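## Task

Grasp the bottle whose cap is red and raise it upright by more than half of its own height, keeping it held that way through the end of the scene. Other bottles may be shoved out of the way, but every one of them must be standing upright when the scene ends.

## Robot and tools

Robot: one six-joint arm (yam_ultra) with a two-finger parallel gripper and a camera on the wrist. A single number drives both fingers. The fingers extend along the gripper's +z axis and close along its y axis. end_effector_position is the point midway between the finger pads, roughly 1 cm behind the tips.

Frames: every pose, target, velocity and camera pose is expressed in the arm's base frame. That base sits at (0, 0, +0.135) m in the scene frame but is tilted; in base coordinates, 'up' is (-0.531, -0.285, +0.798). The scene frame has its origin on the table under the base, +z up, +y to the left when facing +x. Offsets use the base frame's axes, and rotations turn about the Hand target's position. Printed hand position and orientation may be off by a few centimetres, more at long reach.

execute_actions(actions, cameras): actions is a list of actions; each action is a table of 1 to 15 rows, one row per 1/30 s control step; a short table repeats its final row up to step 15. Each row is 7 numbers in [-1, 1]: dx, dy, dz, rx, ry, rz, opening. The first six are an offset (not a pose) from the Hand target as it was when that action began; every row in the action counts from that same start, and the next action starts from the new Hand target, so repeating an offset keeps moving. Scale: 1.0 equals 0.6 m for dx, dy, dz and 180 degrees for the rotation vector rx, ry, rz. If the translation's length exceeds 1.0 it may be shortened. opening is absolute: +1 fully open (0.094 m), -1 closed. An empty actions list returns state plus all camera images; otherwise images come only if cameras names them (["all"] for all).

move(target, speed, blend, opening_speed, grip_force, blocking, cameras): target is one 7-number row or a list of up to 15 rows, same layout and scale as above; every row is an offset from the Hand target at the move's start, not from the previous row. The gripper travels in straight lines, taking the shorter turn. speed is the path's top speed in m/s, 0.002 to 2.9 (default 0.25); turning is capped at twice that in rad/s; one number or one per leg. blend, in metres, rounds corners of a list (0 means stop at each). opening_speed (0.2 or more, per second on the -1..1 scale) ramps the fingers gradually; use it for gentle closing. grip_force is a per-pad force cap in newtons, 10 to 50, kept until changed; lower values close slowly. blocking=false returns after about 0.5 s while the move continues. The path ignores obstacles and the arm may overshoot speed, especially when stretched out. Avoid paths passing near the base, which can whip the elbow around; detour instead. The result adds a move: line: done (resting within 10 mm and 2 degrees of target), off_target, moving, held, fault; limits=paced means the pose sent was clipped, limits=held means steps were withheld. done does not prove there was no contact.

wait(seconds): 0 to 3600; sends nothing new, lets a running move carry on. stop(): brakes a running move (braking needs some distance). zoom_image(camera, region): region [x0, y0, x1, y1] in pixels of that camera's latest image, at most 504 by 504; cameras are cam_head_left, cam_head_right, cam_high, cam_low, cam_wrist, all 672x504. read_manual(section): only "licences"; moves nothing. finished_scene(scene): ends the scene with the given number (1 to 3) irreversibly; after ending scene 1 make no further call in that reply.

Results: end_effector_position (m) and end_effector_quat_wxyz in the base frame; Hand target is the last commanded pose after clipping, the reference for the next offsets; Tool commands shows present commands. grip_measured is finger opening on the -1..1 scale (a few mm wider than true when empty; narrower than a squeezed part). grip_effort_nm is motor effort, negative closing, not a pad force. Joint positions list joints from the base outward, last number the opening in metres. Joint torques, joint velocities and motor temperatures are also reported. The gripper often stops short of its target due to friction and weight; resending an all-zero row re-requests the target; otherwise send the remaining gap as an offset. Orientation commands are clipped to 40 degrees from the current orientation each step.

Cautions: knocking bottles over, letting anything leave the table, dropping objects, or striking things hard is penalised or fails the scene. Faster motion and targets set deep past a contact hit harder; a blocked arm keeps pressing until commanded back past the gripper. To release, command an opening well above grip_measured. Motors heat when holding loads, stretched out, or pushing; at 75 C a MOTOR HOT line appears, at 90 C a fault folds the arm and it stays idle, at 100 C the arm collapses. Scene 1 is practice and may be skipped with finished_scene.

Each tool is called after "Call:" as name(argument=value, ...) on one line, values as JSON.

## Session

Call:
execute_actions(actions=[])

Scene clock: 0.00 s.
end_effector_position=(+0.1829, +0.1894, +0.2502) grip_measured=+1.000 grip_effort_nm=n/a end_effector_quat_wxyz=(+0.675, -0.304, +0.581, +0.337)
Joint positions: [0.507 0.312 0.13 0.336 -0.433 0.047 0.094]
Joint velocities: within noise
Joint torques (N m): no reading
Motor temperatures (°C): [28 36 43 42 27 27 33]
Heat: 43 °C.
Hand target: +0.1810, +0.1888, +0.2582; +0.683, -0.305, +0.571, +0.337
Tool commands: gripper/opening=+1.0

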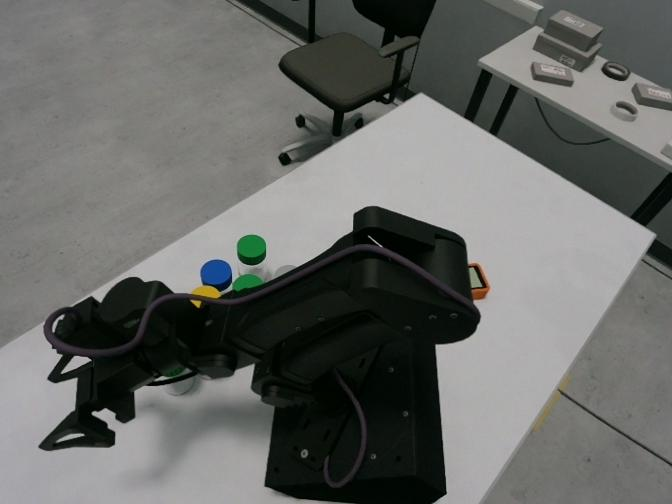

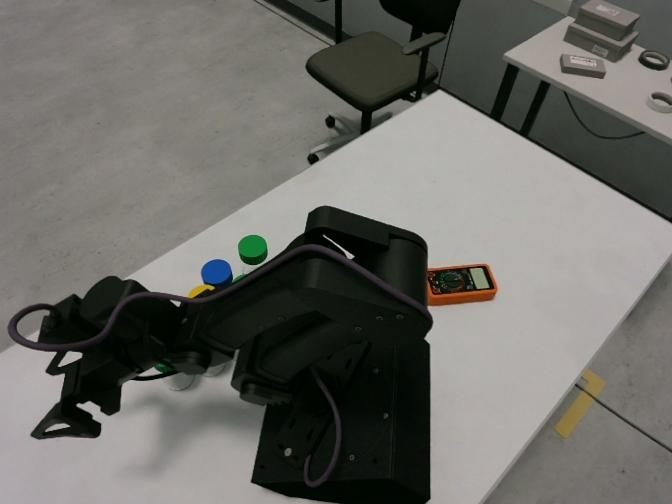

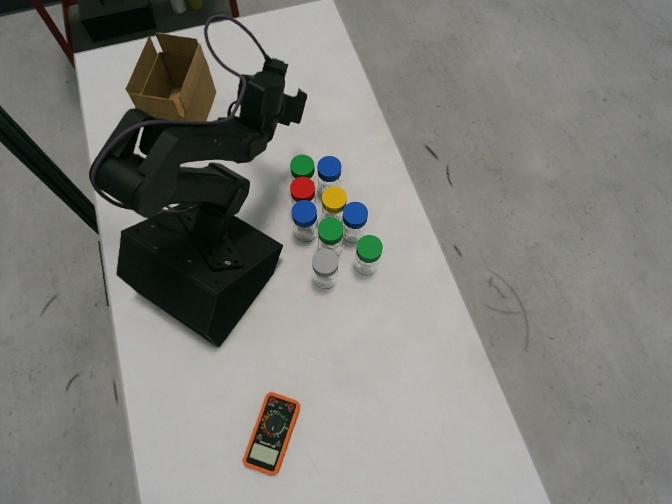

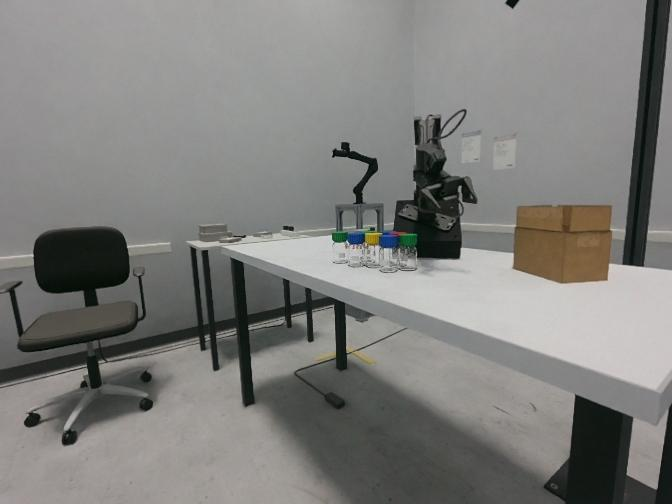

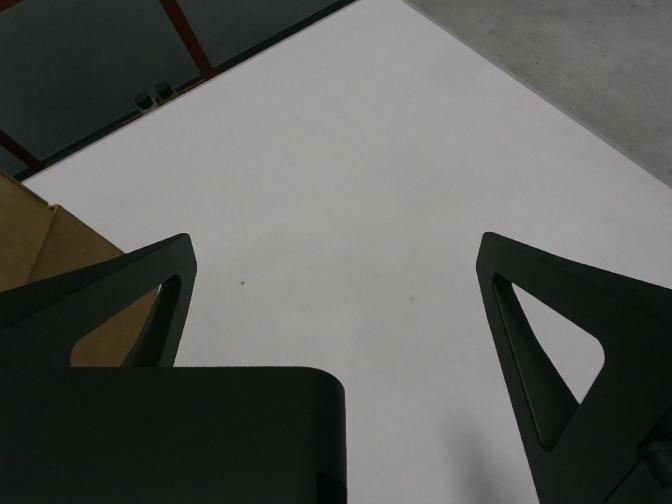

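Call:
zoom_image(camera="cam_high", region=[260, 130, 420, 310])

Call:
zoom_image(camera="cam_low", region=[310, 210, 450, 290])

Scaled by 2.800 from the camera's image (finer frame: 960x720).

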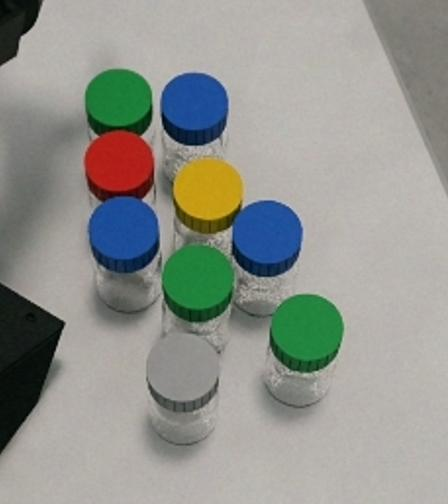

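Scaled by 3.600 from the camera's image (finer frame: 960x720).

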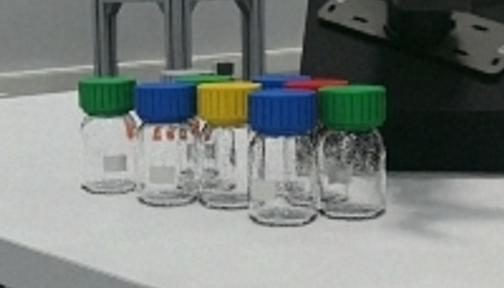

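Call:
move(target=[-0.0593, -0.3082, -0.2045, -0.4077, 0.0714, -0.0197, 1], speed=0.4, cameras=["all"])

Scene clock: 197.10 s.
end_effector_position=(+0.1441, +0.0015, +0.1275) grip_measured=+1.000 grip_effort_nm=0.01 end_effector_quat_wxyz=(+0.301, -0.598, +0.741, -0.059)
Joint positions: [-0.767 0.654 0.667 -1.363 -0.588 -2.058 0.094]
Joint torques (N m): [-0.39 0.17 6.63 0.17 -0.27 -0.16]
Motor temperatures (°C): [27 31 41 38 27 25 30]
Heat: 41 °C.
Hand target: +0.1454, +0.0038, +0.1355; +0.312, -0.598, +0.736, -0.060
Off the commanded pose: 0.008 m, 1 deg.
move: done
cam_wrist: T_world_to_cam=[[0.84715, -0.28386, 0.44917, -0.17749], [-0.38899, -0.90717, 0.16036, 0.04148], [0.36196, -0.31058, -0.87894, 0.18447]] pos_world=[0.09973, 0.04454, 0.23521]

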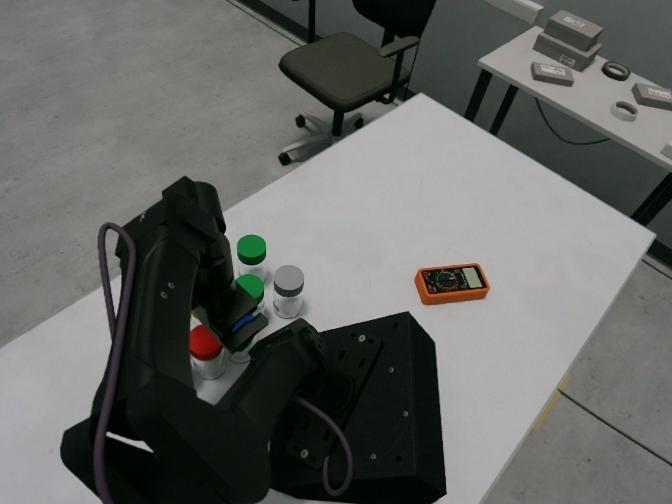

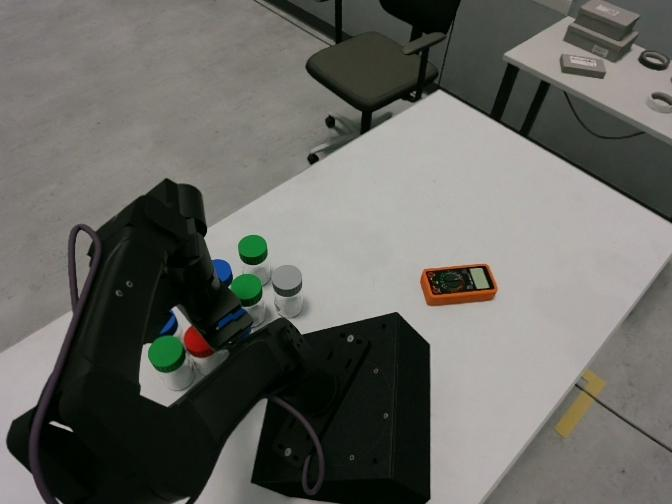

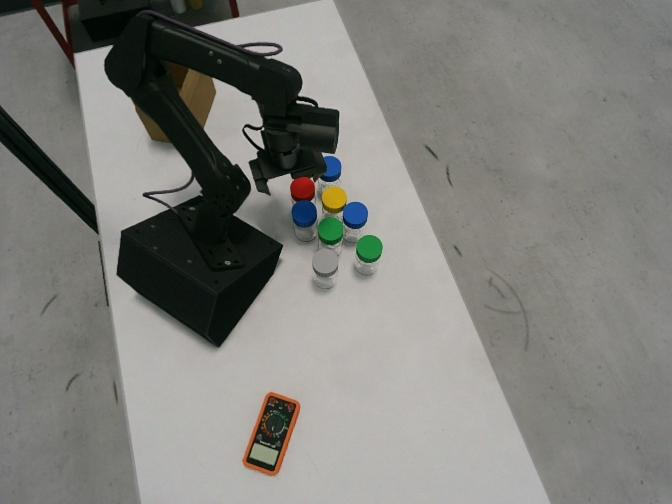

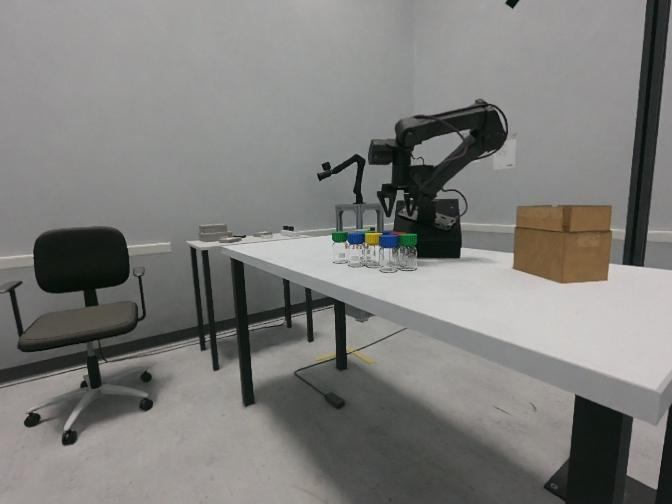

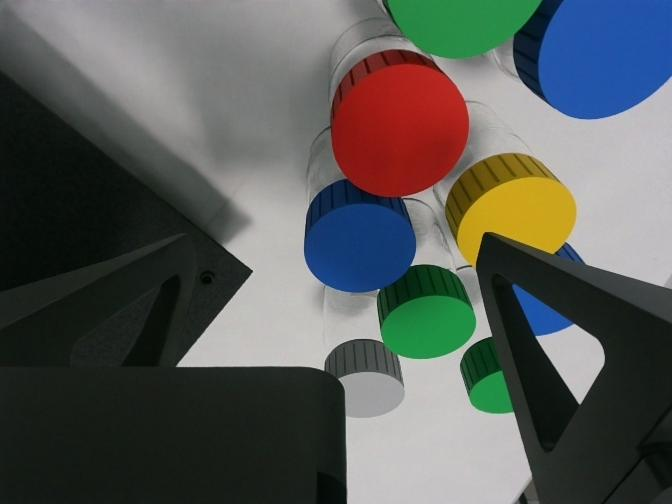

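Call:
move(target=[0.0407, 0.0242, 0.0252, 0, 0, 0, 0.45], speed=0.2, cameras=["cam_wrist"])

Scene clock: 259.47 s.
end_effector_position=(+0.1636, +0.0214, +0.1415) grip_measured=+0.452 grip_effort_nm=-0.06 end_effector_quat_wxyz=(+0.304, -0.599, +0.740, -0.043)
Joint positions: [-0.435 0.665 0.712 -1.234 -0.506 -1.696 0.068]
Joint torques (N m): [0.32 -1.66 7.04 0.51 0.02 0.1]
Heat: 40 °C.
Hand target: +0.1698, +0.0184, +0.1506; +0.312, -0.598, +0.736, -0.060
Off the commanded pose: 0.011 m, 2 deg.
move: off_target
cam_wrist: T_world_to_cam=[[0.85696, -0.2845, 0.42973, -0.19344], [-0.37494, -0.91625, 0.1411, 0.06556], [0.3536, -0.28204, -0.89186, 0.19839]] pos_world=[0.12021, 0.06099, 0.25081]

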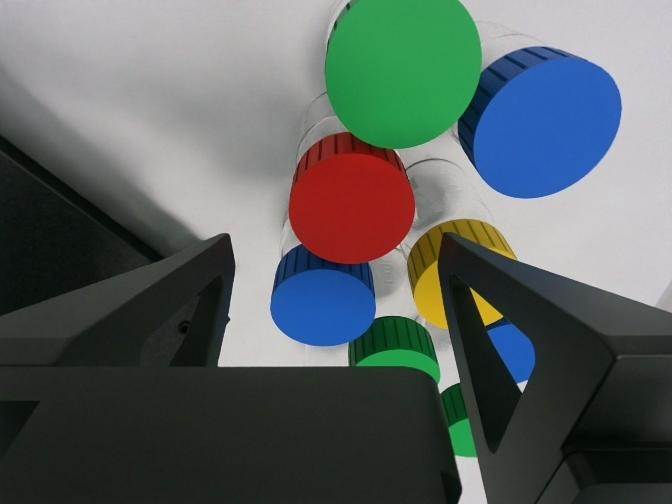

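Call:
move(target=[0.0303, 0.0102, -0.0493, 0, 0, 0, 0.45], speed=0.2, cameras=["cam_wrist", "cam_low", "cam_head_left"])

Scene clock: 299.70 s.
end_effector_position=(+0.1855, +0.0251, +0.1227) grip_measured=+0.452 grip_effort_nm=-0.06 end_effector_quat_wxyz=(+0.311, -0.601, +0.734, -0.058)
Joint positions: [-0.298 0.676 0.617 -1.031 -0.444 -1.558 0.068]
Joint torques (N m): [0.25 -1.84 4.14 0.59 0.03 0.11]
Motor temperatures (°C): [27 29 40 32 27 24 29]
Heat: 40 °C.
Hand target: +0.1880, +0.0244, +0.1210; +0.312, -0.598, +0.736, -0.060
Off the commanded pose: 0.003 m, 0 deg.
move: done
cam_wrist: T_world_to_cam=[[0.84322, -0.27716, 0.46061, -0.20462], [-0.37944, -0.91382, 0.14475, 0.08013], [0.38079, -0.29683, -0.87572, 0.16826]] pos_world=[0.13887, 0.06645, 0.23]
Images, in order (width x height): cam_head_left 672x504, cam_low 672x504, cam_wrist 672x504.

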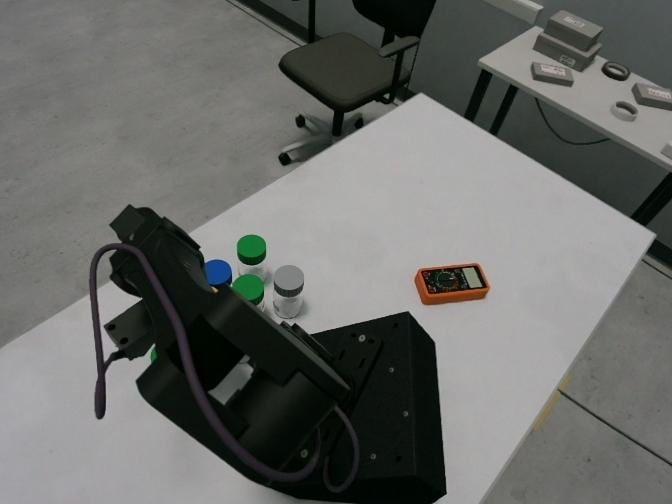

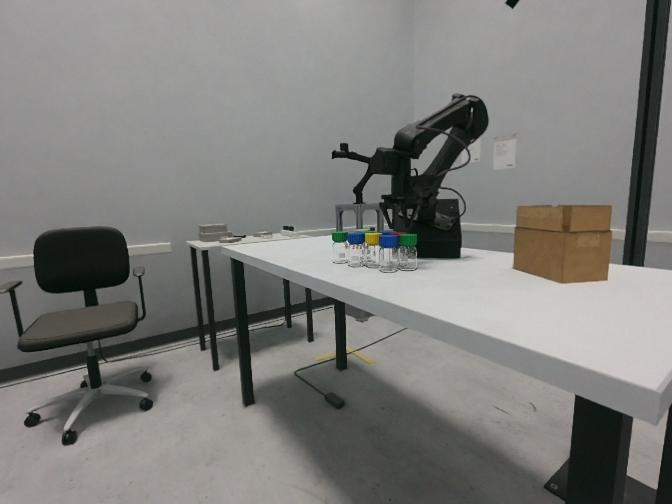

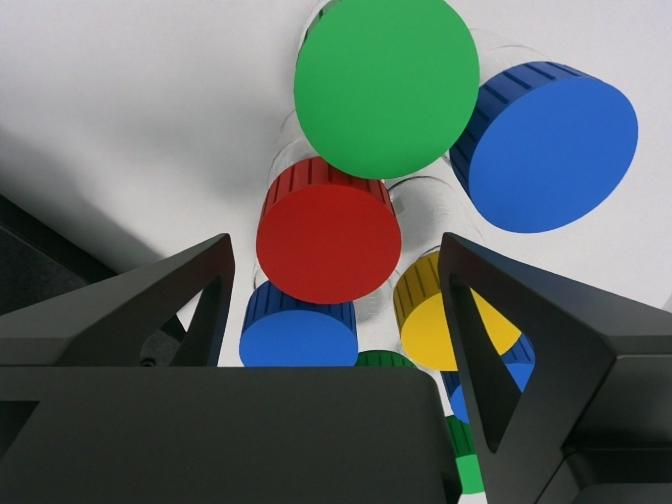

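Call:
move(target=[0.031, 0.0105, -0.058, 0, 0, 0, 0.45], speed=0.12, cameras=["cam_wrist"])

Scene clock: 351.20 s.
end_effector_position=(+0.2042, +0.0311, +0.0877) grip_measured=+0.452 grip_effort_nm=-0.06 end_effector_quat_wxyz=(+0.310, -0.601, +0.735, -0.058)
Joint positions: [-0.196 0.737 0.486 -0.8 -0.394 -1.461 0.068]
Joint torques (N m): [0.08 -2.18 3.81 0.59 0.06 0.05]
Heat: 37 °C.
Hand target: +0.2066, +0.0308, +0.0861; +0.312, -0.598, +0.736, -0.060
Off the commanded pose: 0.003 m, 0 deg.
move: done
cam_wrist: T_world_to_cam=[[0.8438, -0.27721, 0.45951, -0.20258], [-0.37943, -0.9137, 0.14553, 0.09772], [0.37951, -0.29715, -0.87617, 0.13266]] pos_world=[0.15766, 0.07255, 0.1951]

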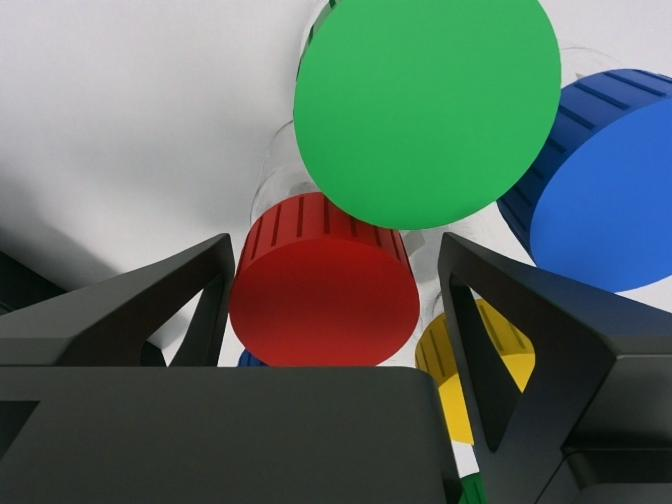

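Call:
move(target=[[-0.0035, 0.0012, -0.0019, 0, 0, 0, 0.45], [-0.0035, 0.0012, -0.0019, 0, 0, 0, -0.1]], speed=0.1, opening_speed=0.6)

Scene clock: 377.57 s.
end_effector_position=(+0.2028, +0.0316, +0.0849) grip_measured=+0.121 grip_effort_nm=-1.00 end_effector_quat_wxyz=(+0.307, -0.601, +0.736, -0.055)
Joint positions: [-0.193 0.737 0.478 -0.798 -0.392 -1.458 0.053]
Joint torques (N m): [0.1 -3.15 3.73 0.57 0.03 0.07]
Heat: 37 °C.
Hand target: +0.2045, +0.0315, +0.0851; +0.312, -0.598, +0.736, -0.060
Off the commanded pose: 0.002 m, 1 deg.
move: done

Call:
move(target=[-0.0797, -0.0428, 0.1197, 0, 0, 0, -0.1], speed=0.15, cameras=["cam_low", "cam_wrist", "cam_high"])

Scene clock: 389.20 s.
end_effector_position=(+0.1553, +0.0041, +0.1475) grip_measured=+0.120 grip_effort_nm=-1.01 end_effector_quat_wxyz=(+0.301, -0.597, +0.741, -0.057)
Joint positions: [-0.642 0.69 0.75 -1.337 -0.556 -1.914 0.053]
Joint torques (N m): [-0.58 -0.75 7.24 0.19 -0.22 -0.2]
Heat: 37 °C.
Hand target: +0.1566, +0.0058, +0.1569; +0.312, -0.598, +0.736, -0.060
Off the commanded pose: 0.010 m, 1 deg.
move: done
cam_wrist: T_world_to_cam=[[0.84858, -0.28556, 0.44539, -0.19485], [-0.38859, -0.9077, 0.15838, 0.04533], [0.35905, -0.30747, -0.88122, 0.1995]] pos_world=[0.11132, 0.04685, 0.25541]
Images, in order (width x height): cam_high 672x504, cam_low 672x504, cam_wrist 672x504.

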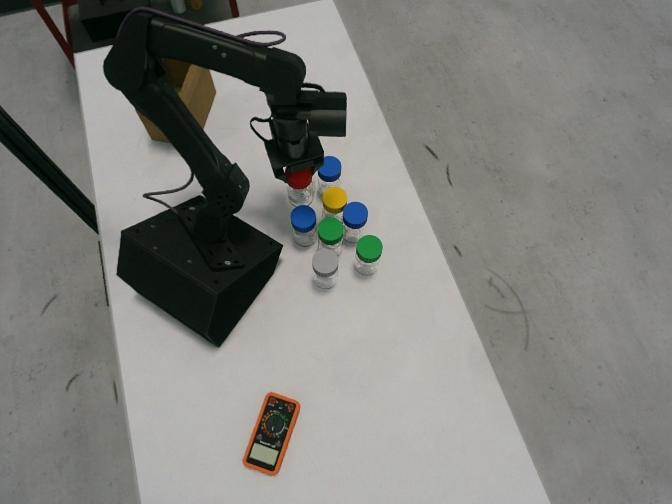

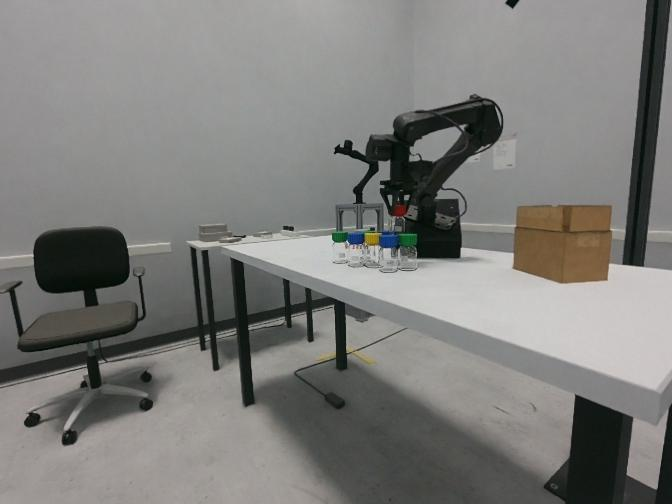

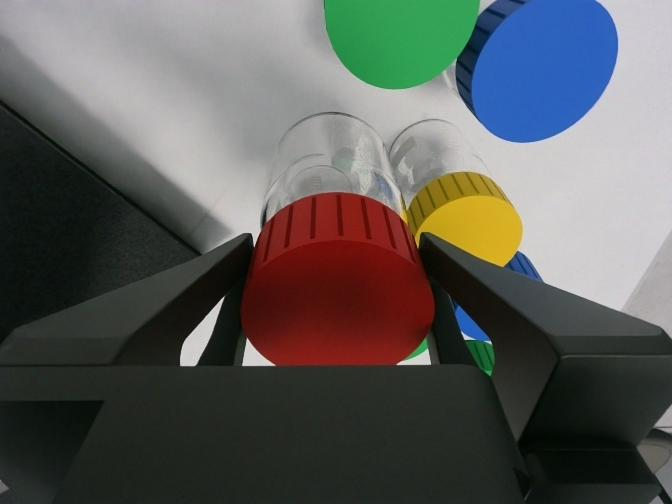

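Call:
finished_scene(scene=1)

The scene is finished: the task was done.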